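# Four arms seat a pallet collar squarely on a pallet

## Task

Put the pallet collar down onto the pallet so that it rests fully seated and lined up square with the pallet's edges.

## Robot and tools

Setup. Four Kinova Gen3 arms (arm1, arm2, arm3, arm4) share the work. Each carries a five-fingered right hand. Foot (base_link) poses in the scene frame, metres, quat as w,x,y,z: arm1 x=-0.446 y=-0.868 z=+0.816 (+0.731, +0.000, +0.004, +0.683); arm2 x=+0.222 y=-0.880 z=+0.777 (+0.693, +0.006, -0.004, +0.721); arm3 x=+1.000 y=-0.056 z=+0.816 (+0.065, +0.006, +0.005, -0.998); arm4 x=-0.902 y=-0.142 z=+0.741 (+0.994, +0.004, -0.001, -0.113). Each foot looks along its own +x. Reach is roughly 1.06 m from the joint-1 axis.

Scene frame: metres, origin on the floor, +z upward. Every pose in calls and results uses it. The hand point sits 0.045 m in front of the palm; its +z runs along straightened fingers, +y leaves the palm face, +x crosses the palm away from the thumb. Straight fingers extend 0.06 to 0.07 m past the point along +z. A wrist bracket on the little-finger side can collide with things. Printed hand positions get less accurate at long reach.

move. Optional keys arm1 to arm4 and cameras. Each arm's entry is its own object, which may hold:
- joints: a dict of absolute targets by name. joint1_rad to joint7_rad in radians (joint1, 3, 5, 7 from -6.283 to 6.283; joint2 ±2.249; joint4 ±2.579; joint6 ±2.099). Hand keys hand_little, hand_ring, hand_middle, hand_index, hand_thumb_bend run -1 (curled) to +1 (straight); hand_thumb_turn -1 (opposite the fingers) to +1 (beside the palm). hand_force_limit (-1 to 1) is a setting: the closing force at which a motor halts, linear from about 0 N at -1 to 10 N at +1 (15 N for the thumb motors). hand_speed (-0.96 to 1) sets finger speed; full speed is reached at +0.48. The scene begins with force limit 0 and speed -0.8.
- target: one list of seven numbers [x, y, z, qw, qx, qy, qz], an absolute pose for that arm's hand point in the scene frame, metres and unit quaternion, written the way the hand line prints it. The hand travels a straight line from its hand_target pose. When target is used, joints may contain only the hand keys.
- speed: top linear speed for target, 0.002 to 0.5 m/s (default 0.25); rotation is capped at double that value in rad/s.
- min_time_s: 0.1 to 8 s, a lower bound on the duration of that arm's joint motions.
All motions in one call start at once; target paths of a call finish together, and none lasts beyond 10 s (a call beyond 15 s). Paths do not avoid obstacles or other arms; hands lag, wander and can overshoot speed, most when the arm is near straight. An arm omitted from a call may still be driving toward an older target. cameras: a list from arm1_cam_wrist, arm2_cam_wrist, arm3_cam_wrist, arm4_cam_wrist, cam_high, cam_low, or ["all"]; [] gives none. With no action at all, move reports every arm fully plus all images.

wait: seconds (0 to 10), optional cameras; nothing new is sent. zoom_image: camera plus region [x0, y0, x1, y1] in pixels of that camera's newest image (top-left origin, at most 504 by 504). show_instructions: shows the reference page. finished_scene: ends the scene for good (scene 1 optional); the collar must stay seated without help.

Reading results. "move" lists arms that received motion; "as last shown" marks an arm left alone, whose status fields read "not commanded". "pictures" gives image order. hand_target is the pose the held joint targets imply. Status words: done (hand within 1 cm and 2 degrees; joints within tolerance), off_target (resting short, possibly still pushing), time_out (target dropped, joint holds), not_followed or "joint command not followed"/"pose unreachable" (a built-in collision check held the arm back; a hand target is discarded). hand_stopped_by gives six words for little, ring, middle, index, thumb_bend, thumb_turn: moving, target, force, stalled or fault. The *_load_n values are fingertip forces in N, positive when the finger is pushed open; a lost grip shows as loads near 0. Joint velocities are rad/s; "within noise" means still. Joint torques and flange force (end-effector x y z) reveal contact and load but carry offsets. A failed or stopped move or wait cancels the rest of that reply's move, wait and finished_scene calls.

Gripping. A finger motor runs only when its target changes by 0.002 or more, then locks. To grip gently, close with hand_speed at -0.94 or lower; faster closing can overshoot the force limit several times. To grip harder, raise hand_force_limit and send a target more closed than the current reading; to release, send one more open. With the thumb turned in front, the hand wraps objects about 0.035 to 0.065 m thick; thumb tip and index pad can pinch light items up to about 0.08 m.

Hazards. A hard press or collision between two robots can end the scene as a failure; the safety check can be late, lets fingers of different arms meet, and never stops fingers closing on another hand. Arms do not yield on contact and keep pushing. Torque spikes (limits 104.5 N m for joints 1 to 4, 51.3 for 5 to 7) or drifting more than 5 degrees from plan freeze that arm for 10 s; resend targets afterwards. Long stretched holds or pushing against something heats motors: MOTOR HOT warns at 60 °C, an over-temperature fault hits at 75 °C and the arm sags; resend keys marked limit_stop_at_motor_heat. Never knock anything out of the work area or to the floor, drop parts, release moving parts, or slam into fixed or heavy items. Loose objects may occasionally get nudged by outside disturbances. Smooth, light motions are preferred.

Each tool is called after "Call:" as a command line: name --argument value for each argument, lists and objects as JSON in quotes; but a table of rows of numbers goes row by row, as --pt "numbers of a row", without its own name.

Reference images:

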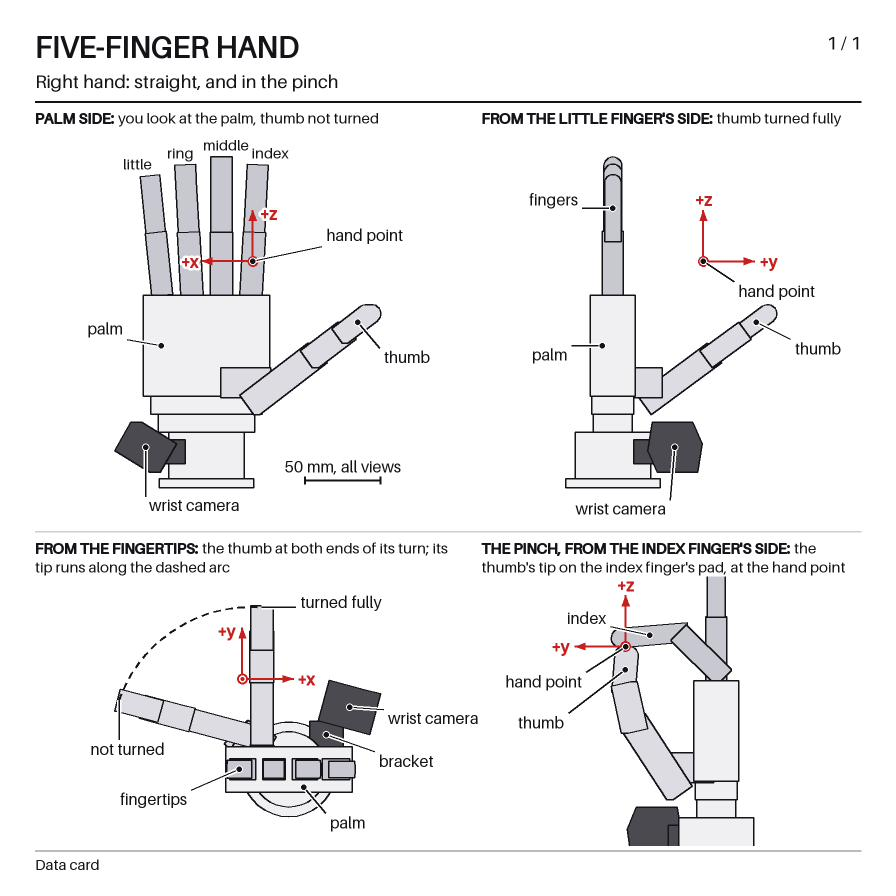

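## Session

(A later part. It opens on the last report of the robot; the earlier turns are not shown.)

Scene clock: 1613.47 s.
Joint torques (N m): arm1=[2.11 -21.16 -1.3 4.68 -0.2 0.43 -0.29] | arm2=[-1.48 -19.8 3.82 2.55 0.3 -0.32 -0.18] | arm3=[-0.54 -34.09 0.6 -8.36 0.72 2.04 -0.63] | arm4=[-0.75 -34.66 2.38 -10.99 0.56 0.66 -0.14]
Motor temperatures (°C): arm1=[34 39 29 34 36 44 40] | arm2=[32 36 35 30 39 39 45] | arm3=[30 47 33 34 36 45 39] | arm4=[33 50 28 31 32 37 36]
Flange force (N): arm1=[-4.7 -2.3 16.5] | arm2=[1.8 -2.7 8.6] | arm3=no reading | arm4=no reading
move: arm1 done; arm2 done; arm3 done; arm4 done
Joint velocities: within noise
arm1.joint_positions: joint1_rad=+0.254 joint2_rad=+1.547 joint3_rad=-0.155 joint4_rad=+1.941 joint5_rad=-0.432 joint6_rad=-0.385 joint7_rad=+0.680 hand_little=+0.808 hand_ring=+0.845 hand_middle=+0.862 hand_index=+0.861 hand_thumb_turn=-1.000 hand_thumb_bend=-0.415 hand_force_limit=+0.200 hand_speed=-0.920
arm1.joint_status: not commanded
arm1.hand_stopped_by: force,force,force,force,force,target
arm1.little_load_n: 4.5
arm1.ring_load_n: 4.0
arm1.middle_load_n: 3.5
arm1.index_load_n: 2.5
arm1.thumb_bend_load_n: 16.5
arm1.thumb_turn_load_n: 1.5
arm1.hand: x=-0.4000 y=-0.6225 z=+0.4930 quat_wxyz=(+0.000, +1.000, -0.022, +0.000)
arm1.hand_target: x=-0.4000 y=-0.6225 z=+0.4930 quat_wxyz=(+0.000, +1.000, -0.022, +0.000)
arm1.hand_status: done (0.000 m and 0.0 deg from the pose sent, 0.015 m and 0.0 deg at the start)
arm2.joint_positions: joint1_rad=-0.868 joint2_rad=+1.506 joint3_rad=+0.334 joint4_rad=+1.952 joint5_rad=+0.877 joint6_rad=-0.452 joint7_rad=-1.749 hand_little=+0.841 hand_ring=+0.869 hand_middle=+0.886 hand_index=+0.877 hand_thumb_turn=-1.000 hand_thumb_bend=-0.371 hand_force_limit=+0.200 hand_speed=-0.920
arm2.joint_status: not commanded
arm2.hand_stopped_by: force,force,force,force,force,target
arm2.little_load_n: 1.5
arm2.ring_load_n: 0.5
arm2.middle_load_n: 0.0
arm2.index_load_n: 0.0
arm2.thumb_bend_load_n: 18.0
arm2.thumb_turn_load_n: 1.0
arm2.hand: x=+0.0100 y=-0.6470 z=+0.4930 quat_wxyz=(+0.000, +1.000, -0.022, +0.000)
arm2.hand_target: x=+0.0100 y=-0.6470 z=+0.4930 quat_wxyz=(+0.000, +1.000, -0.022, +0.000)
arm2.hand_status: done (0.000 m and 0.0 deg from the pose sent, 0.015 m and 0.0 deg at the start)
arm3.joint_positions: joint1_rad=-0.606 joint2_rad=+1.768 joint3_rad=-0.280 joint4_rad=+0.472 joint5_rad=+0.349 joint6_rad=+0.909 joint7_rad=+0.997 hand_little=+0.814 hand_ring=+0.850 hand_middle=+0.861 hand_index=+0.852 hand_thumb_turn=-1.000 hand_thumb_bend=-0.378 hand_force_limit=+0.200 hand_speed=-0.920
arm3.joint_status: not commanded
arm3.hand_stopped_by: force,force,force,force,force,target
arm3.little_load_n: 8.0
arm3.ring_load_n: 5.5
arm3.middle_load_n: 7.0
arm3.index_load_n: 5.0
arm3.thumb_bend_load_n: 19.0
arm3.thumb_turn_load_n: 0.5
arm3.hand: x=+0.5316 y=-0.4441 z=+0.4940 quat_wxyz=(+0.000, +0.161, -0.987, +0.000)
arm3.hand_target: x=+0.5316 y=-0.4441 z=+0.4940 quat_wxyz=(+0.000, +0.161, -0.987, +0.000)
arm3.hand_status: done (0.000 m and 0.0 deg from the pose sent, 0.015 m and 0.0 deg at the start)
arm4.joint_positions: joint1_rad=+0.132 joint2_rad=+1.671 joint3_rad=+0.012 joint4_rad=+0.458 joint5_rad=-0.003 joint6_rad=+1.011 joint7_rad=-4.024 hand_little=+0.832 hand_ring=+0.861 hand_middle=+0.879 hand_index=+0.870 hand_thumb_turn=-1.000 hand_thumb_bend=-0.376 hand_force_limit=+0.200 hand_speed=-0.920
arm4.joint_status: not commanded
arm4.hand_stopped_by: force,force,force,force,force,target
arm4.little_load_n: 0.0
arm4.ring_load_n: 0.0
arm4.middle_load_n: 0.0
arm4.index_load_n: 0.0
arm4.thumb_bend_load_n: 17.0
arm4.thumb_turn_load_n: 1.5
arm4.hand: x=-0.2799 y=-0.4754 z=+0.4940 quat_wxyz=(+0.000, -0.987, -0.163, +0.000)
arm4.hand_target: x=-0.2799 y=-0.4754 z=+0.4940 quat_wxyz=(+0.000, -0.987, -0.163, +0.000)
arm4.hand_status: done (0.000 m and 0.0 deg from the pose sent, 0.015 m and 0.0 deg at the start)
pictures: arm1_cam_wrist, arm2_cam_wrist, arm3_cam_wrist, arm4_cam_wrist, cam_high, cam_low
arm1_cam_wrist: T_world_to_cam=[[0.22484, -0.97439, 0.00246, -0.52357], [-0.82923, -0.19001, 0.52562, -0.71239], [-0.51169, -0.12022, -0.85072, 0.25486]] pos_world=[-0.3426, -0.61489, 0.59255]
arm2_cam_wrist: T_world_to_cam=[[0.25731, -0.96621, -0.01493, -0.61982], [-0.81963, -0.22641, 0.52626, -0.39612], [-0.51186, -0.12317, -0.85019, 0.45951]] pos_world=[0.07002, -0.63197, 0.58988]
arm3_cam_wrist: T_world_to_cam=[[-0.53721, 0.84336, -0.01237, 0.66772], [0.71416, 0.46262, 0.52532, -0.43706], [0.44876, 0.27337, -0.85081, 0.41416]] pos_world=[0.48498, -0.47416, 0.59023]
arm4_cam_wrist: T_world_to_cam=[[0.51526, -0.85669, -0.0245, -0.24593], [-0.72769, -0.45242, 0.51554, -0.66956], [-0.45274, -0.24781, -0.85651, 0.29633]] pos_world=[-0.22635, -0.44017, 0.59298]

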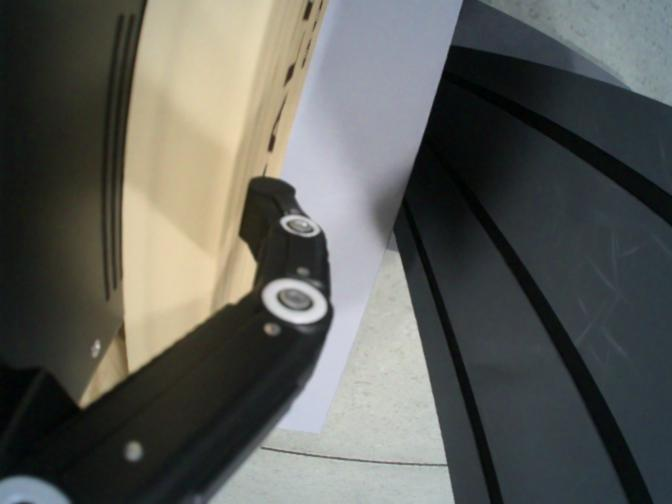

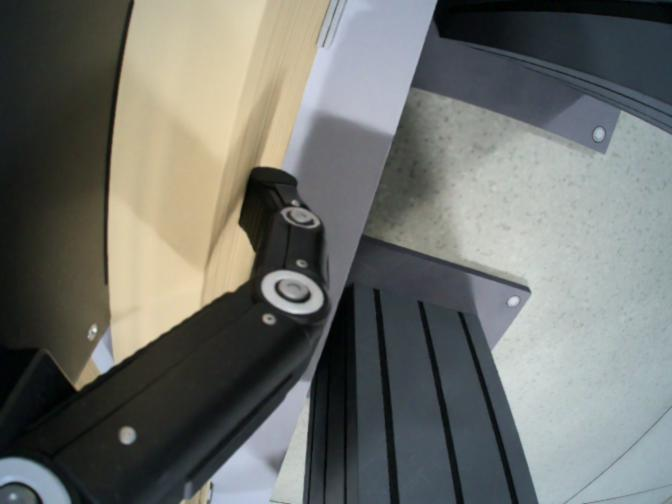

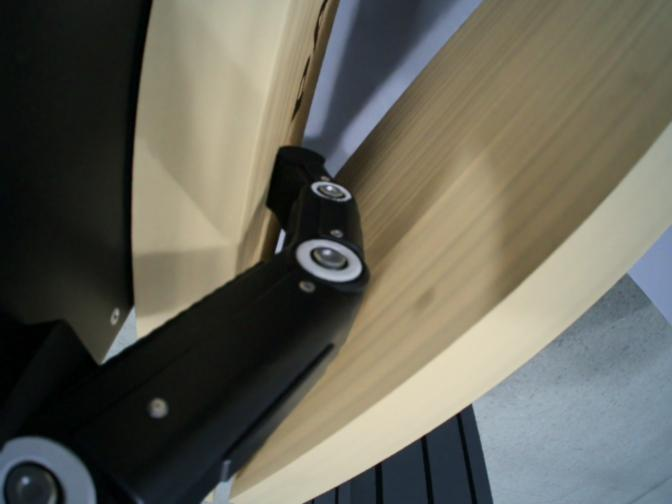

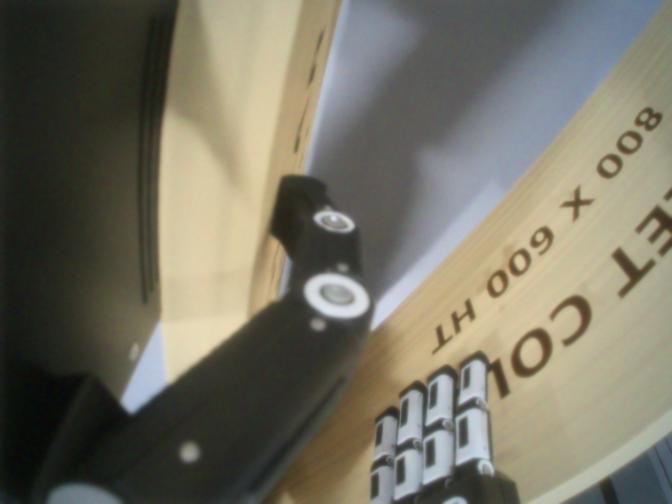

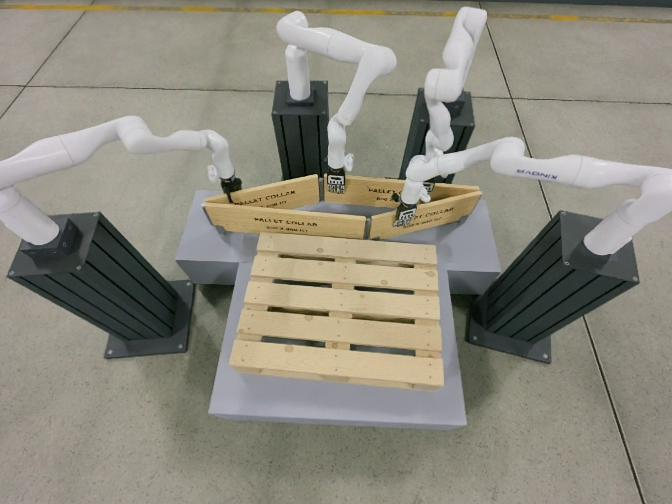

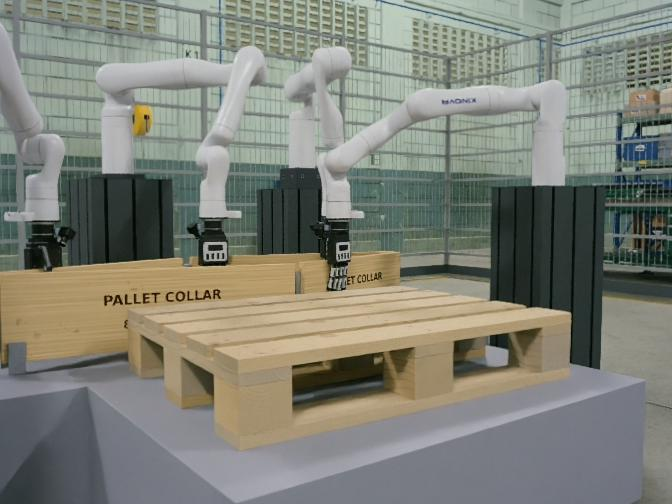

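Call:
move --arm1 '{"target": [-0.40, -0.6225, 0.478, 0, -0.99976, 0.0218, 0], "speed": 0.02}' --arm2 '{"target": [0.01, -0.647, 0.478, 0, -0.99976, 0.0218, 0], "speed": 0.02}' --arm3 '{"target": [0.5316, -0.4441, 0.479, 0, -0.1607, 0.9870, 0], "speed": 0.02}' --arm4 '{"target": [-0.2799, -0.4754, 0.479, 0, 0.98658, 0.16327, 0], "speed": 0.02}'

Call:
move --arm2 '{"joints": {"hand_thumb_bend": -0.2, "hand_speed": -0.5, "hand_force_limit": 1.0}}'

Call:
move --arm2 '{"joints": {"hand_thumb_bend": -0.9, "hand_speed": -0.5, "hand_force_limit": 1.0}}'

Scene clock: 1664.33 s.
Joint torques (N m): arm1=[2.69 -12.6 0.41 0.96 -0.37 -0.26 -0.42] | arm2=[-0.73 -11.69 2.76 0.5 -0.1 0.56 -0.38] | arm3=[2.16 -17.76 2.71 -7.2 1.99 -3.1 -0.25] | arm4=[-1.82 -15.11 0.17 -3.77 -0.79 0.79 -0.29]
Motor temperatures (°C): arm1=[34 39 29 34 36 44 40] | arm2=[32 36 35 30 39 39 45] | arm3=[30 51 33 34 36 45 39] | arm4=[33 54 28 31 32 37 36]
Flange force (N): arm1=[-5.9 -2.6 -12.7] | arm2=[0.8 -0.8 -16.0] | arm3=no reading | arm4=no reading
move: arm1 done; arm2 done; arm3 done; arm4 done
Joint velocities: within noise
arm1.joint_positions: joint1_rad=+0.255 joint2_rad=+1.583 joint3_rad=-0.153 joint4_rad=+1.905 joint5_rad=-0.428 joint6_rad=-0.385 joint7_rad=+0.682 hand_little=+0.808 hand_ring=+0.845 hand_middle=+0.862 hand_index=+0.861 hand_thumb_turn=-1.000 hand_thumb_bend=-0.414 hand_force_limit=+0.200 hand_speed=-0.920
arm1.joint_status: not commanded
arm1.hand_stopped_by: force,force,force,force,force,target
arm1.little_load_n: 4.5
arm1.ring_load_n: 4.5
arm1.middle_load_n: 4.0
arm1.index_load_n: 2.5
arm1.thumb_bend_load_n: 16.5
arm1.thumb_turn_load_n: 2.0
arm1.hand: x=-0.4000 y=-0.6225 z=+0.4780 quat_wxyz=(+0.000, +1.000, -0.022, +0.000)
arm1.hand_target: x=-0.4000 y=-0.6225 z=+0.4780 quat_wxyz=(+0.000, +1.000, -0.022, +0.000)
arm1.hand_status: done (0.000 m and 0.0 deg from the pose sent, 0.015 m and 0.0 deg at the start)
arm2.joint_positions: joint1_rad=-0.871 joint2_rad=+1.543 joint3_rad=+0.332 joint4_rad=+1.922 joint5_rad=+0.862 joint6_rad=-0.457 joint7_rad=-1.747 hand_little=+0.841 hand_ring=+0.869 hand_middle=+0.886 hand_index=+0.877 hand_thumb_turn=-1.000 hand_thumb_bend=-0.371 hand_force_limit=+0.200 hand_speed=-0.920
arm2.joint_status: not commanded
arm2.hand_stopped_by: force,force,force,force,force,target
arm2.little_load_n: 2.5
arm2.ring_load_n: 2.0
arm2.middle_load_n: 0.0
arm2.index_load_n: 0.0
arm2.thumb_bend_load_n: 17.0
arm2.thumb_turn_load_n: 1.0
arm2.hand: x=+0.0100 y=-0.6470 z=+0.4780 quat_wxyz=(+0.000, +1.000, -0.022, +0.000)
arm2.hand_target: x=+0.0100 y=-0.6470 z=+0.4780 quat_wxyz=(+0.000, +1.000, -0.022, +0.000)
arm2.hand_status: done (0.000 m and 0.0 deg from the pose sent, 0.015 m and 0.0 deg at the start)
arm3.joint_positions: joint1_rad=-0.615 joint2_rad=+1.819 joint3_rad=-0.285 joint4_rad=+0.394 joint5_rad=+0.344 joint6_rad=+0.933 joint7_rad=+1.013 hand_little=+0.814 hand_ring=+0.850 hand_middle=+0.861 hand_index=+0.852 hand_thumb_turn=-1.000 hand_thumb_bend=-0.378 hand_force_limit=+0.200 hand_speed=-0.920
arm3.joint_status: not commanded
arm3.hand_stopped_by: force,force,force,force,force,target
arm3.little_load_n: 6.0
arm3.ring_load_n: 3.5
arm3.middle_load_n: 4.5
arm3.index_load_n: 3.5
arm3.thumb_bend_load_n: 16.5
arm3.thumb_turn_load_n: 4.0
arm3.hand: x=+0.5316 y=-0.4441 z=+0.4790 quat_wxyz=(+0.000, +0.161, -0.987, +0.000)
arm3.hand_target: x=+0.5316 y=-0.4441 z=+0.4790 quat_wxyz=(+0.000, +0.161, -0.987, +0.000)
arm3.hand_status: done (0.000 m and 0.0 deg from the pose sent, 0.015 m and 0.0 deg at the start)
arm4.joint_positions: joint1_rad=+0.133 joint2_rad=+1.716 joint3_rad=+0.012 joint4_rad=+0.399 joint5_rad=-0.004 joint6_rad=+1.025 joint7_rad=-4.024 hand_little=+0.832 hand_ring=+0.861 hand_middle=+0.879 hand_index=+0.870 hand_thumb_turn=-1.000 hand_thumb_bend=-0.376 hand_force_limit=+0.200 hand_speed=-0.920
arm4.joint_status: not commanded
arm4.hand_stopped_by: force,force,force,force,force,target
arm4.little_load_n: 2.0
arm4.ring_load_n: 1.5
arm4.middle_load_n: 0.5
arm4.index_load_n: 0.5
arm4.thumb_bend_load_n: 16.5
arm4.thumb_turn_load_n: 2.0
arm4.hand: x=-0.2799 y=-0.4754 z=+0.4790 quat_wxyz=(+0.000, -0.987, -0.163, +0.000)
arm4.hand_target: x=-0.2799 y=-0.4754 z=+0.4790 quat_wxyz=(+0.000, -0.987, -0.163, +0.000)
arm4.hand_status: done (0.000 m and 0.0 deg from the pose sent, 0.015 m and 0.0 deg at the start)
pictures: none

Scene clock: 1665.07 s.
Joint torques (N m): arm1=[2.71 -12.37 0.43 0.72 -0.35 -0.33 -0.44] | arm2=[-1 -14.87 2.47 2.75 0.32 0.14 -0.42] | arm3=[2.21 -17.57 2.75 -7.05 1.97 -3.02 -0.25] | arm4=[-1.85 -15.12 0.15 -3.7 -0.81 0.81 -0.34]
Motor temperatures (°C): arm1=[34 39 29 34 36 44 40] | arm2=[32 36 35 30 39 39 45] | arm3=[30 51 33 34 36 45 39] | arm4=[33 54 28 31 32 37 36]
Flange force (N): arm1=[-5.9 -2.6 -13.9] | arm2=[0.6 -3.2 -3.2] | arm3=no reading | arm4=no reading
move: arm2 done
Joint velocities: within noise
arm1: as last shown
arm1.little_load_n: 5.0
arm1.index_load_n: 3.0
arm2.joint_positions: joint1_rad=-0.871 joint2_rad=+1.543 joint3_rad=+0.332 joint4_rad=+1.922 joint5_rad=+0.861 joint6_rad=-0.457 joint7_rad=-1.747 hand_little=+0.841 hand_ring=+0.869 hand_middle=+0.886 hand_index=+0.877 hand_thumb_turn=-1.000 hand_thumb_bend=-0.200 hand_force_limit=+1.000 hand_speed=-0.500
arm2.joint_status: all done
arm2.hand_stopped_by: force,force,force,force,target,target
arm2.little_load_n: 2.5
arm2.ring_load_n: 1.5
arm2.middle_load_n: 0.0
arm2.index_load_n: 0.5
arm2.thumb_bend_load_n: 0.0
arm2.thumb_turn_load_n: -0.5
arm2.hand: x=+0.0100 y=-0.6470 z=+0.4780 quat_wxyz=(+0.000, +1.000, -0.022, +0.000)
arm2.hand_target: x=+0.0100 y=-0.6470 z=+0.4780 quat_wxyz=(+0.000, +1.000, -0.022, +0.000)
arm2.hand_status: not commanded
arm3.joint_positions: joint1_rad=-0.615 joint2_rad=+1.819 joint3_rad=-0.285 joint4_rad=+0.394 joint5_rad=+0.344 joint6_rad=+0.933 joint7_rad=+1.013 hand_little=+0.814 hand_ring=+0.850 hand_middle=+0.861 hand_index=+0.852 hand_thumb_turn=-1.000 hand_thumb_bend=-0.378 hand_force_limit=+0.200 hand_speed=-0.920
arm3.joint_status: not commanded
arm3.hand_stopped_by: force,force,force,force,force,target
arm3.little_load_n: 5.5
arm3.ring_load_n: 4.0
arm3.middle_load_n: 4.5
arm3.index_load_n: 3.5
arm3.thumb_bend_load_n: 16.5
arm3.thumb_turn_load_n: 4.0
arm3.hand: x=+0.5316 y=-0.4441 z=+0.4790 quat_wxyz=(+0.000, +0.161, -0.987, +0.000)
arm3.hand_target: x=+0.5316 y=-0.4441 z=+0.4790 quat_wxyz=(+0.000, +0.161, -0.987, +0.000)
arm3.hand_status: not commanded
arm4.joint_positions: joint1_rad=+0.133 joint2_rad=+1.716 joint3_rad=+0.012 joint4_rad=+0.399 joint5_rad=-0.004 joint6_rad=+1.025 joint7_rad=-4.024 hand_little=+0.832 hand_ring=+0.861 hand_middle=+0.879 hand_index=+0.870 hand_thumb_turn=-1.000 hand_thumb_bend=-0.376 hand_force_limit=+0.200 hand_speed=-0.920
arm4.joint_status: not commanded
arm4.hand_stopped_by: force,force,force,force,force,target
arm4.little_load_n: 1.5
arm4.ring_load_n: 1.5
arm4.middle_load_n: 0.0
arm4.index_load_n: 1.0
arm4.thumb_bend_load_n: 16.5
arm4.thumb_turn_load_n: 2.0
arm4.hand: x=-0.2799 y=-0.4754 z=+0.4790 quat_wxyz=(+0.000, -0.987, -0.163, +0.000)
arm4.hand_target: x=-0.2799 y=-0.4754 z=+0.4790 quat_wxyz=(+0.000, -0.987, -0.163, +0.000)
arm4.hand_status: not commanded
pictures: none

Scene clock: 1666.37 s.
Joint torques (N m): arm1=[2.72 -12.56 0.31 0.67 -0.38 -0.35 -0.43] | arm2=[-0.87 -15.5 3.45 2.56 0.25 0.36 -0.26] | arm3=[2.3 -17.46 2.81 -6.99 1.97 -2.97 -0.27] | arm4=[-1.97 -15.12 0.12 -3.6 -0.82 0.89 -0.36]
Motor temperatures (°C): arm1=[34 39 29 34 36 44 40] | arm2=[32 36 35 30 39 39 45] | arm3=[30 51 33 34 35 45 39] | arm4=[33 53 28 31 32 37 36]
Flange force (N): arm1=[-5.9 -2.4 -13.5] | arm2=[0.0 -2.5 -2.0] | arm3=no reading | arm4=no reading
move: arm2 off_target
Joint velocities: within noise
arm1: as last shown
arm1.middle_load_n: 3.5
arm1.index_load_n: 2.5
arm1.thumb_bend_load_n: 16.0
arm2.joint_positions: joint1_rad=-0.871 joint2_rad=+1.543 joint3_rad=+0.332 joint4_rad=+1.922 joint5_rad=+0.862 joint6_rad=-0.457 joint7_rad=-1.747 hand_little=+0.841 hand_ring=+0.869 hand_middle=+0.886 hand_index=+0.877 hand_thumb_turn=-1.000 hand_thumb_bend=-0.376 hand_force_limit=+1.000 hand_speed=-0.500
arm2.joint_status: hand_thumb_bend off_target (ended at -0.376, target -0.900); the others done
arm2.hand_stopped_by: force,force,force,force,force,target
arm2.little_load_n: 3.0
arm2.ring_load_n: 1.5
arm2.middle_load_n: 0.5
arm2.index_load_n: 0.0
arm2.thumb_bend_load_n: 19.5
arm2.thumb_turn_load_n: 1.5
arm2.hand: x=+0.0100 y=-0.6470 z=+0.4780 quat_wxyz=(+0.000, +1.000, -0.022, +0.000)
arm2.hand_target: x=+0.0100 y=-0.6470 z=+0.4780 quat_wxyz=(+0.000, +1.000, -0.022, +0.000)
arm2.hand_status: not commanded
arm3.joint_positions: joint1_rad=-0.615 joint2_rad=+1.819 joint3_rad=-0.285 joint4_rad=+0.394 joint5_rad=+0.344 joint6_rad=+0.933 joint7_rad=+1.013 hand_little=+0.814 hand_ring=+0.850 hand_middle=+0.861 hand_index=+0.852 hand_thumb_turn=-1.000 hand_thumb_bend=-0.378 hand_force_limit=+0.200 hand_speed=-0.920
arm3.joint_status: not commanded
arm3.hand_stopped_by: force,force,force,force,force,target
arm3.little_load_n: 6.0
arm3.ring_load_n: 3.5
arm3.middle_load_n: 4.5
arm3.index_load_n: 3.5
arm3.thumb_bend_load_n: 16.5
arm3.thumb_turn_load_n: 4.0
arm3.hand: x=+0.5316 y=-0.4441 z=+0.4790 quat_wxyz=(+0.000, +0.161, -0.987, +0.000)
arm3.hand_target: x=+0.5316 y=-0.4441 z=+0.4790 quat_wxyz=(+0.000, +0.161, -0.987, +0.000)
arm3.hand_status: not commanded
arm4.joint_positions: joint1_rad=+0.133 joint2_rad=+1.716 joint3_rad=+0.012 joint4_rad=+0.399 joint5_rad=-0.004 joint6_rad=+1.025 joint7_rad=-4.024 hand_little=+0.832 hand_ring=+0.861 hand_middle=+0.879 hand_index=+0.870 hand_thumb_turn=-1.000 hand_thumb_bend=-0.376 hand_force_limit=+0.200 hand_speed=-0.920
arm4.joint_status: not commanded
arm4.hand_stopped_by: force,force,force,force,force,target
arm4.little_load_n: 1.5
arm4.ring_load_n: 1.5
arm4.middle_load_n: 0.0
arm4.index_load_n: 1.0
arm4.thumb_bend_load_n: 16.5
arm4.thumb_turn_load_n: 2.0
arm4.hand: x=-0.2799 y=-0.4754 z=+0.4790 quat_wxyz=(+0.000, -0.987, -0.163, +0.000)
arm4.hand_target: x=-0.2799 y=-0.4754 z=+0.4790 quat_wxyz=(+0.000, -0.987, -0.163, +0.000)
arm4.hand_status: not commanded
pictures: none

Call:
move --arm1 '{"joints": {"hand_thumb_bend": -0.2, "hand_speed": 0, "hand_force_limit": 1.0}}' --arm2 '{"joints": {"hand_thumb_bend": -0.2, "hand_speed": 0, "hand_force_limit": 1.0}}' --arm3 '{"joints": {"hand_thumb_bend": -0.2, "hand_speed": 0, "hand_force_limit": 1.0}}' --arm4 '{"joints": {"hand_thumb_bend": -0.2, "hand_speed": 0, "hand_force_limit": 1.0}}'

Call:
move --arm1 '{"joints": {"hand_thumb_bend": -0.9, "hand_speed": 0.1, "hand_force_limit": 1.0}}' --arm2 '{"joints": {"hand_thumb_bend": -0.9, "hand_speed": 0.1, "hand_force_limit": 1.0}}' --arm3 '{"joints": {"hand_thumb_bend": -0.9, "hand_speed": 0.1, "hand_force_limit": 1.0}}' --arm4 '{"joints": {"hand_thumb_bend": -0.9, "hand_speed": 0.1, "hand_force_limit": 1.0}}'

Call:
move --arm1 '{"joints": {"hand_index": 0.4, "hand_middle": 0.4, "hand_ring": 0.4, "hand_little": 0.4, "hand_speed": -0.92, "hand_force_limit": 0.2}}' --arm2 '{"joints": {"hand_index": 0.4, "hand_middle": 0.4, "hand_ring": 0.4, "hand_little": 0.4, "hand_speed": -0.92, "hand_force_limit": 0.2}}' --arm3 '{"joints": {"hand_index": 0.4, "hand_middle": 0.4, "hand_ring": 0.4, "hand_little": 0.4, "hand_speed": -0.92, "hand_force_limit": 0.2}}' --arm4 '{"joints": {"hand_index": 0.4, "hand_middle": 0.4, "hand_ring": 0.4, "hand_little": 0.4, "hand_speed": -0.92, "hand_force_limit": 0.2}}'

Scene clock: 1688.47 s.
Joint torques (N m): arm1=[2.8 -14.63 0.62 5.11 -0.4 0.77 -0.15] | arm2=[-0.48 -16.47 4.13 1.51 -0.12 0.3 -0.33] | arm3=[1.53 -23.26 1.69 -5.84 1.05 0.73 -0.18] | arm4=[-0.84 -26.63 1.68 -8.24 0.09 0.42 -0.38]
Motor temperatures (°C): arm1=[34 39 29 34 36 44 40] | arm2=[32 35 35 30 39 39 45] | arm3=[30 48 33 34 35 45 39] | arm4=[33 51 28 31 32 37 36]
Flange force (N): arm1=[-6.1 -7.3 1.9] | arm2=[0.8 0.0 -2.0] | arm3=no reading | arm4=no reading
move: arm1 done; arm2 done; arm3 done; arm4 done
Joint velocities: within noise
arm1.joint_positions: joint1_rad=+0.255 joint2_rad=+1.583 joint3_rad=-0.153 joint4_rad=+1.905 joint5_rad=-0.428 joint6_rad=-0.385 joint7_rad=+0.682 hand_little=+0.807 hand_ring=+0.845 hand_middle=+0.862 hand_index=+0.861 hand_thumb_turn=-1.000 hand_thumb_bend=-0.200 hand_force_limit=+1.000 hand_speed=+0.000
arm1.joint_status: all done
arm1.hand_stopped_by: force,force,force,force,target,target
arm1.little_load_n: 2.0
arm1.ring_load_n: 1.5
arm1.middle_load_n: 1.5
arm1.index_load_n: 0.0
arm1.thumb_bend_load_n: 0.0
arm1.thumb_turn_load_n: 0.0
arm1.hand: x=-0.4000 y=-0.6225 z=+0.4780 quat_wxyz=(+0.000, +1.000, -0.022, +0.000)
arm1.hand_target: x=-0.4000 y=-0.6225 z=+0.4780 quat_wxyz=(+0.000, +1.000, -0.022, +0.000)
arm1.hand_status: not commanded
arm2.joint_positions: joint1_rad=-0.871 joint2_rad=+1.543 joint3_rad=+0.332 joint4_rad=+1.922 joint5_rad=+0.861 joint6_rad=-0.457 joint7_rad=-1.747 hand_little=+0.841 hand_ring=+0.869 hand_middle=+0.886 hand_index=+0.877 hand_thumb_turn=-1.000 hand_thumb_bend=-0.200 hand_force_limit=+1.000 hand_speed=+0.000
arm2.joint_status: all done
arm2.hand_stopped_by: force,force,force,force,target,target
arm2.little_load_n: 0.0
arm2.ring_load_n: -0.5
arm2.middle_load_n: 0.0
arm2.index_load_n: 0.0
arm2.thumb_bend_load_n: 0.0
arm2.thumb_turn_load_n: 0.0
arm2.hand: x=+0.0100 y=-0.6470 z=+0.4780 quat_wxyz=(+0.000, +1.000, -0.022, +0.000)
arm2.hand_target: x=+0.0100 y=-0.6470 z=+0.4780 quat_wxyz=(+0.000, +1.000, -0.022, +0.000)
arm2.hand_status: not commanded
arm3.joint_positions: joint1_rad=-0.615 joint2_rad=+1.819 joint3_rad=-0.285 joint4_rad=+0.394 joint5_rad=+0.344 joint6_rad=+0.933 joint7_rad=+1.013 hand_little=+0.814 hand_ring=+0.849 hand_middle=+0.860 hand_index=+0.851 hand_thumb_turn=-1.000 hand_thumb_bend=-0.200 hand_force_limit=+1.000 hand_speed=+0.000
arm3.joint_status: all done
arm3.hand_stopped_by: force,force,force,force,target,target
arm3.little_load_n: 2.5
arm3.ring_load_n: 0.5
arm3.middle_load_n: 1.0
arm3.index_load_n: 0.0
arm3.thumb_bend_load_n: 0.0
arm3.thumb_turn_load_n: 0.0
arm3.hand: x=+0.5317 y=-0.4441 z=+0.4789 quat_wxyz=(+0.000, +0.161, -0.987, +0.000)
arm3.hand_target: x=+0.5316 y=-0.4441 z=+0.4790 quat_wxyz=(+0.000, +0.161, -0.987, +0.000)
arm3.hand_status: not commanded
arm4.joint_positions: joint1_rad=+0.133 joint2_rad=+1.716 joint3_rad=+0.012 joint4_rad=+0.399 joint5_rad=-0.004 joint6_rad=+1.025 joint7_rad=-4.024 hand_little=+0.832 hand_ring=+0.861 hand_middle=+0.879 hand_index=+0.870 hand_thumb_turn=-1.000 hand_thumb_bend=-0.200 hand_force_limit=+1.000 hand_speed=+0.000
arm4.joint_status: all done
arm4.hand_stopped_by: force,force,force,force,target,target
arm4.little_load_n: 0.0
arm4.ring_load_n: 0.0
arm4.middle_load_n: 0.0
arm4.index_load_n: 0.0
arm4.thumb_bend_load_n: 0.0
arm4.thumb_turn_load_n: 0.0
arm4.hand: x=-0.2800 y=-0.4754 z=+0.4790 quat_wxyz=(+0.000, -0.987, -0.163, +0.000)
arm4.hand_target: x=-0.2799 y=-0.4754 z=+0.4790 quat_wxyz=(+0.000, -0.987, -0.163, +0.000)
arm4.hand_status: not commanded
pictures: none

Scene clock: 1689.30 s.
Joint torques (N m): arm1=[2.74 -16.47 0.02 3.76 -0.43 0.48 -0.35] | arm2=[-0.71 -17.75 4.37 1.98 -0.03 0.12 -0.26] | arm3=[1.39 -23.46 2.08 -6.33 1.41 0.67 -0.49] | arm4=[-2.31 -28.56 0.79 -8.1 -0.45 1.56 -0.33]
Motor temperatures (°C): arm1=[34 39 29 34 36 44 40] | arm2=[32 35 35 30 39 39 45] | arm3=[30 48 33 34 35 45 39] | arm4=[33 51 28 31 32 37 36]
Flange force (N): arm1=[-6.1 -3.7 3.1] | arm2=[0.5 -1.1 2.2] | arm3=no reading | arm4=no reading
move: arm1 off_target; arm2 off_target; arm3 off_target; arm4 off_target
Joint velocities: within noise
arm1.joint_positions: joint1_rad=+0.255 joint2_rad=+1.583 joint3_rad=-0.153 joint4_rad=+1.905 joint5_rad=-0.428 joint6_rad=-0.385 joint7_rad=+0.682 hand_little=+0.808 hand_ring=+0.845 hand_middle=+0.862 hand_index=+0.861 hand_thumb_turn=-1.000 hand_thumb_bend=-0.436 hand_force_limit=+1.000 hand_speed=+0.100
arm1.joint_status: hand_thumb_bend off_target (ended at -0.436, target -0.900); the others done
arm1.hand_stopped_by: force,force,force,force,force,target
arm1.little_load_n: 4.5
arm1.ring_load_n: 4.5
arm1.middle_load_n: 4.0
arm1.index_load_n: 2.5
arm1.thumb_bend_load_n: 20.5
arm1.thumb_turn_load_n: 2.0
arm1.hand: x=-0.4000 y=-0.6225 z=+0.4780 quat_wxyz=(+0.000, +1.000, -0.022, +0.000)
arm1.hand_target: x=-0.4000 y=-0.6225 z=+0.4780 quat_wxyz=(+0.000, +1.000, -0.022, +0.000)
arm1.hand_status: not commanded
arm2.joint_positions: joint1_rad=-0.871 joint2_rad=+1.543 joint3_rad=+0.332 joint4_rad=+1.922 joint5_rad=+0.862 joint6_rad=-0.457 joint7_rad=-1.747 hand_little=+0.841 hand_ring=+0.869 hand_middle=+0.886 hand_index=+0.877 hand_thumb_turn=-1.000 hand_thumb_bend=-0.386 hand_force_limit=+1.000 hand_speed=+0.100
arm2.joint_status: hand_thumb_bend off_target (ended at -0.386, target -0.900); the others done
arm2.hand_stopped_by: force,force,force,force,force,target
arm2.little_load_n: 2.5
arm2.ring_load_n: 1.5
arm2.middle_load_n: 0.0
arm2.index_load_n: 0.0
arm2.thumb_bend_load_n: 23.5
arm2.thumb_turn_load_n: 1.5
arm2.hand: x=+0.0100 y=-0.6470 z=+0.4780 quat_wxyz=(+0.000, +1.000, -0.022, +0.000)
arm2.hand_target: x=+0.0100 y=-0.6470 z=+0.4780 quat_wxyz=(+0.000, +1.000, -0.022, +0.000)
arm2.hand_status: not commanded
arm3.joint_positions: joint1_rad=-0.615 joint2_rad=+1.819 joint3_rad=-0.285 joint4_rad=+0.394 joint5_rad=+0.344 joint6_rad=+0.933 joint7_rad=+1.013 hand_little=+0.814 hand_ring=+0.850 hand_middle=+0.861 hand_index=+0.851 hand_thumb_turn=-1.000 hand_thumb_bend=-0.375 hand_force_limit=+1.000 hand_speed=+0.100
arm3.joint_status: hand_thumb_bend off_target (ended at -0.375, target -0.900); the others done
arm3.hand_stopped_by: force,force,force,force,force,target
arm3.little_load_n: 6.5
arm3.ring_load_n: 4.0
arm3.middle_load_n: 5.0
arm3.index_load_n: 3.5
arm3.thumb_bend_load_n: 16.5
arm3.thumb_turn_load_n: 1.5
arm3.hand: x=+0.5316 y=-0.4441 z=+0.4790 quat_wxyz=(+0.000, +0.161, -0.987, +0.000)
arm3.hand_target: x=+0.5316 y=-0.4441 z=+0.4790 quat_wxyz=(+0.000, +0.161, -0.987, +0.000)
arm3.hand_status: not commanded
arm4.joint_positions: joint1_rad=+0.133 joint2_rad=+1.716 joint3_rad=+0.012 joint4_rad=+0.399 joint5_rad=-0.004 joint6_rad=+1.025 joint7_rad=-4.024 hand_little=+0.832 hand_ring=+0.861 hand_middle=+0.879 hand_index=+0.870 hand_thumb_turn=-1.000 hand_thumb_bend=-0.378 hand_force_limit=+1.000 hand_speed=+0.100
arm4.joint_status: hand_thumb_bend off_target (ended at -0.378, target -0.900); the others done
arm4.hand_stopped_by: force,force,force,force,force,target
arm4.little_load_n: 0.5
arm4.ring_load_n: 1.0
arm4.middle_load_n: 0.0
arm4.index_load_n: 0.0
arm4.thumb_bend_load_n: 18.5
arm4.thumb_turn_load_n: 1.5
arm4.hand: x=-0.2799 y=-0.4754 z=+0.4790 quat_wxyz=(+0.000, -0.987, -0.163, +0.000)
arm4.hand_target: x=-0.2799 y=-0.4754 z=+0.4790 quat_wxyz=(+0.000, -0.987, -0.163, +0.000)
arm4.hand_status: not commanded
pictures: none

Scene clock: 1689.60 s.
Joint torques (N m): arm1=[2.77 -16.38 0.02 3.74 -0.42 0.47 -0.33] | arm2=[-0.63 -17.88 4.61 1.94 0.02 0.29 -0.27] | arm3=[1.41 -23.45 2.09 -6.36 1.4 0.64 -0.52] | arm4=[-2.34 -28.55 0.76 -8.07 -0.43 1.53 -0.33]
Motor temperatures (°C): arm1=[34 39 29 34 36 44 40] | arm2=[32 35 35 30 39 39 45] | arm3=[30 48 33 34 35 45 39] | arm4=[33 51 28 31 32 37 36]
Flange force (N): arm1=[-6.2 -3.8 2.9] | arm2=[0.8 -0.1 2.6] | arm3=no reading | arm4=no reading
move: arm1 off_target; arm2 off_target; arm3 off_target; arm4 off_target
Joint velocities: within noise
arm1.joint_positions: joint1_rad=+0.255 joint2_rad=+1.583 joint3_rad=-0.153 joint4_rad=+1.905 joint5_rad=-0.428 joint6_rad=-0.385 joint7_rad=+0.682 hand_little=+0.808 hand_ring=+0.845 hand_middle=+0.862 hand_index=+0.861 hand_thumb_turn=-1.000 hand_thumb_bend=-0.436 hand_force_limit=+0.200 hand_speed=-0.920
arm1.joint_status: hand_little off_target (ended at +0.808, target +0.400); hand_ring off_target (ended at +0.845, target +0.400); hand_middle off_target (ended at +0.862, target +0.400); hand_index off_target (ended at +0.861, target +0.400); the others done
arm1.hand_stopped_by: force,force,force,force,force,target
arm1.little_load_n: 4.5
arm1.ring_load_n: 4.5
arm1.middle_load_n: 4.0
arm1.index_load_n: 2.5
arm1.thumb_bend_load_n: 20.5
arm1.thumb_turn_load_n: 2.0
arm1.hand: x=-0.4000 y=-0.6225 z=+0.4780 quat_wxyz=(+0.000, +1.000, -0.022, +0.000)
arm1.hand_target: x=-0.4000 y=-0.6225 z=+0.4780 quat_wxyz=(+0.000, +1.000, -0.022, +0.000)
arm1.hand_status: not commanded
arm2.joint_positions: joint1_rad=-0.871 joint2_rad=+1.543 joint3_rad=+0.332 joint4_rad=+1.922 joint5_rad=+0.862 joint6_rad=-0.457 joint7_rad=-1.747 hand_little=+0.841 hand_ring=+0.869 hand_middle=+0.886 hand_index=+0.877 hand_thumb_turn=-1.000 hand_thumb_bend=-0.386 hand_force_limit=+0.200 hand_speed=-0.920
arm2.joint_status: hand_little off_target (ended at +0.841, target +0.400); hand_ring off_target (ended at +0.869, target +0.400); hand_middle off_target (ended at +0.886, target +0.400); hand_index off_target (ended at +0.877, target +0.400); the others done
arm2.hand_stopped_by: force,force,force,force,force,target
arm2.little_load_n: 2.5
arm2.ring_load_n: 1.5
arm2.middle_load_n: 0.0
arm2.index_load_n: 0.0
arm2.thumb_bend_load_n: 23.5
arm2.thumb_turn_load_n: 1.5
arm2.hand: x=+0.0100 y=-0.6470 z=+0.4780 quat_wxyz=(+0.000, +1.000, -0.022, +0.000)
arm2.hand_target: x=+0.0100 y=-0.6470 z=+0.4780 quat_wxyz=(+0.000, +1.000, -0.022, +0.000)
arm2.hand_status: not commanded
arm3.joint_positions: joint1_rad=-0.615 joint2_rad=+1.819 joint3_rad=-0.285 joint4_rad=+0.394 joint5_rad=+0.344 joint6_rad=+0.933 joint7_rad=+1.013 hand_little=+0.814 hand_ring=+0.850 hand_middle=+0.861 hand_index=+0.851 hand_thumb_turn=-1.000 hand_thumb_bend=-0.375 hand_force_limit=+0.200 hand_speed=-0.920
arm3.joint_status: hand_little off_target (ended at +0.814, target +0.400); hand_ring off_target (ended at +0.850, target +0.400); hand_middle off_target (ended at +0.861, target +0.400); hand_index off_target (ended at +0.851, target +0.400); the others done
arm3.hand_stopped_by: force,force,force,force,force,target
arm3.little_load_n: 6.5
arm3.ring_load_n: 4.0
arm3.middle_load_n: 5.0
arm3.index_load_n: 4.0
arm3.thumb_bend_load_n: 16.5
arm3.thumb_turn_load_n: 1.5
arm3.hand: x=+0.5316 y=-0.4441 z=+0.4790 quat_wxyz=(+0.000, +0.161, -0.987, +0.000)
arm3.hand_target: x=+0.5316 y=-0.4441 z=+0.4790 quat_wxyz=(+0.000, +0.161, -0.987, +0.000)
arm3.hand_status: not commanded
arm4.joint_positions: joint1_rad=+0.133 joint2_rad=+1.716 joint3_rad=+0.012 joint4_rad=+0.399 joint5_rad=-0.004 joint6_rad=+1.025 joint7_rad=-4.024 hand_little=+0.832 hand_ring=+0.861 hand_middle=+0.879 hand_index=+0.870 hand_thumb_turn=-1.000 hand_thumb_bend=-0.378 hand_force_limit=+0.200 hand_speed=-0.920
arm4.joint_status: hand_little off_target (ended at +0.832, target +0.400); hand_ring off_target (ended at +0.861, target +0.400); hand_middle off_target (ended at +0.879, target +0.400); hand_index off_target (ended at +0.870, target +0.400); the others done
arm4.hand_stopped_by: force,force,force,force,force,target
arm4.little_load_n: 0.5
arm4.ring_load_n: 0.5
arm4.middle_load_n: 0.0
arm4.index_load_n: 0.0
arm4.thumb_bend_load_n: 18.5
arm4.thumb_turn_load_n: 1.5
arm4.hand: x=-0.2799 y=-0.4754 z=+0.4790 quat_wxyz=(+0.000, -0.987, -0.163, +0.000)
arm4.hand_target: x=-0.2799 y=-0.4754 z=+0.4790 quat_wxyz=(+0.000, -0.987, -0.163, +0.000)
arm4.hand_status: not commanded
pictures: none


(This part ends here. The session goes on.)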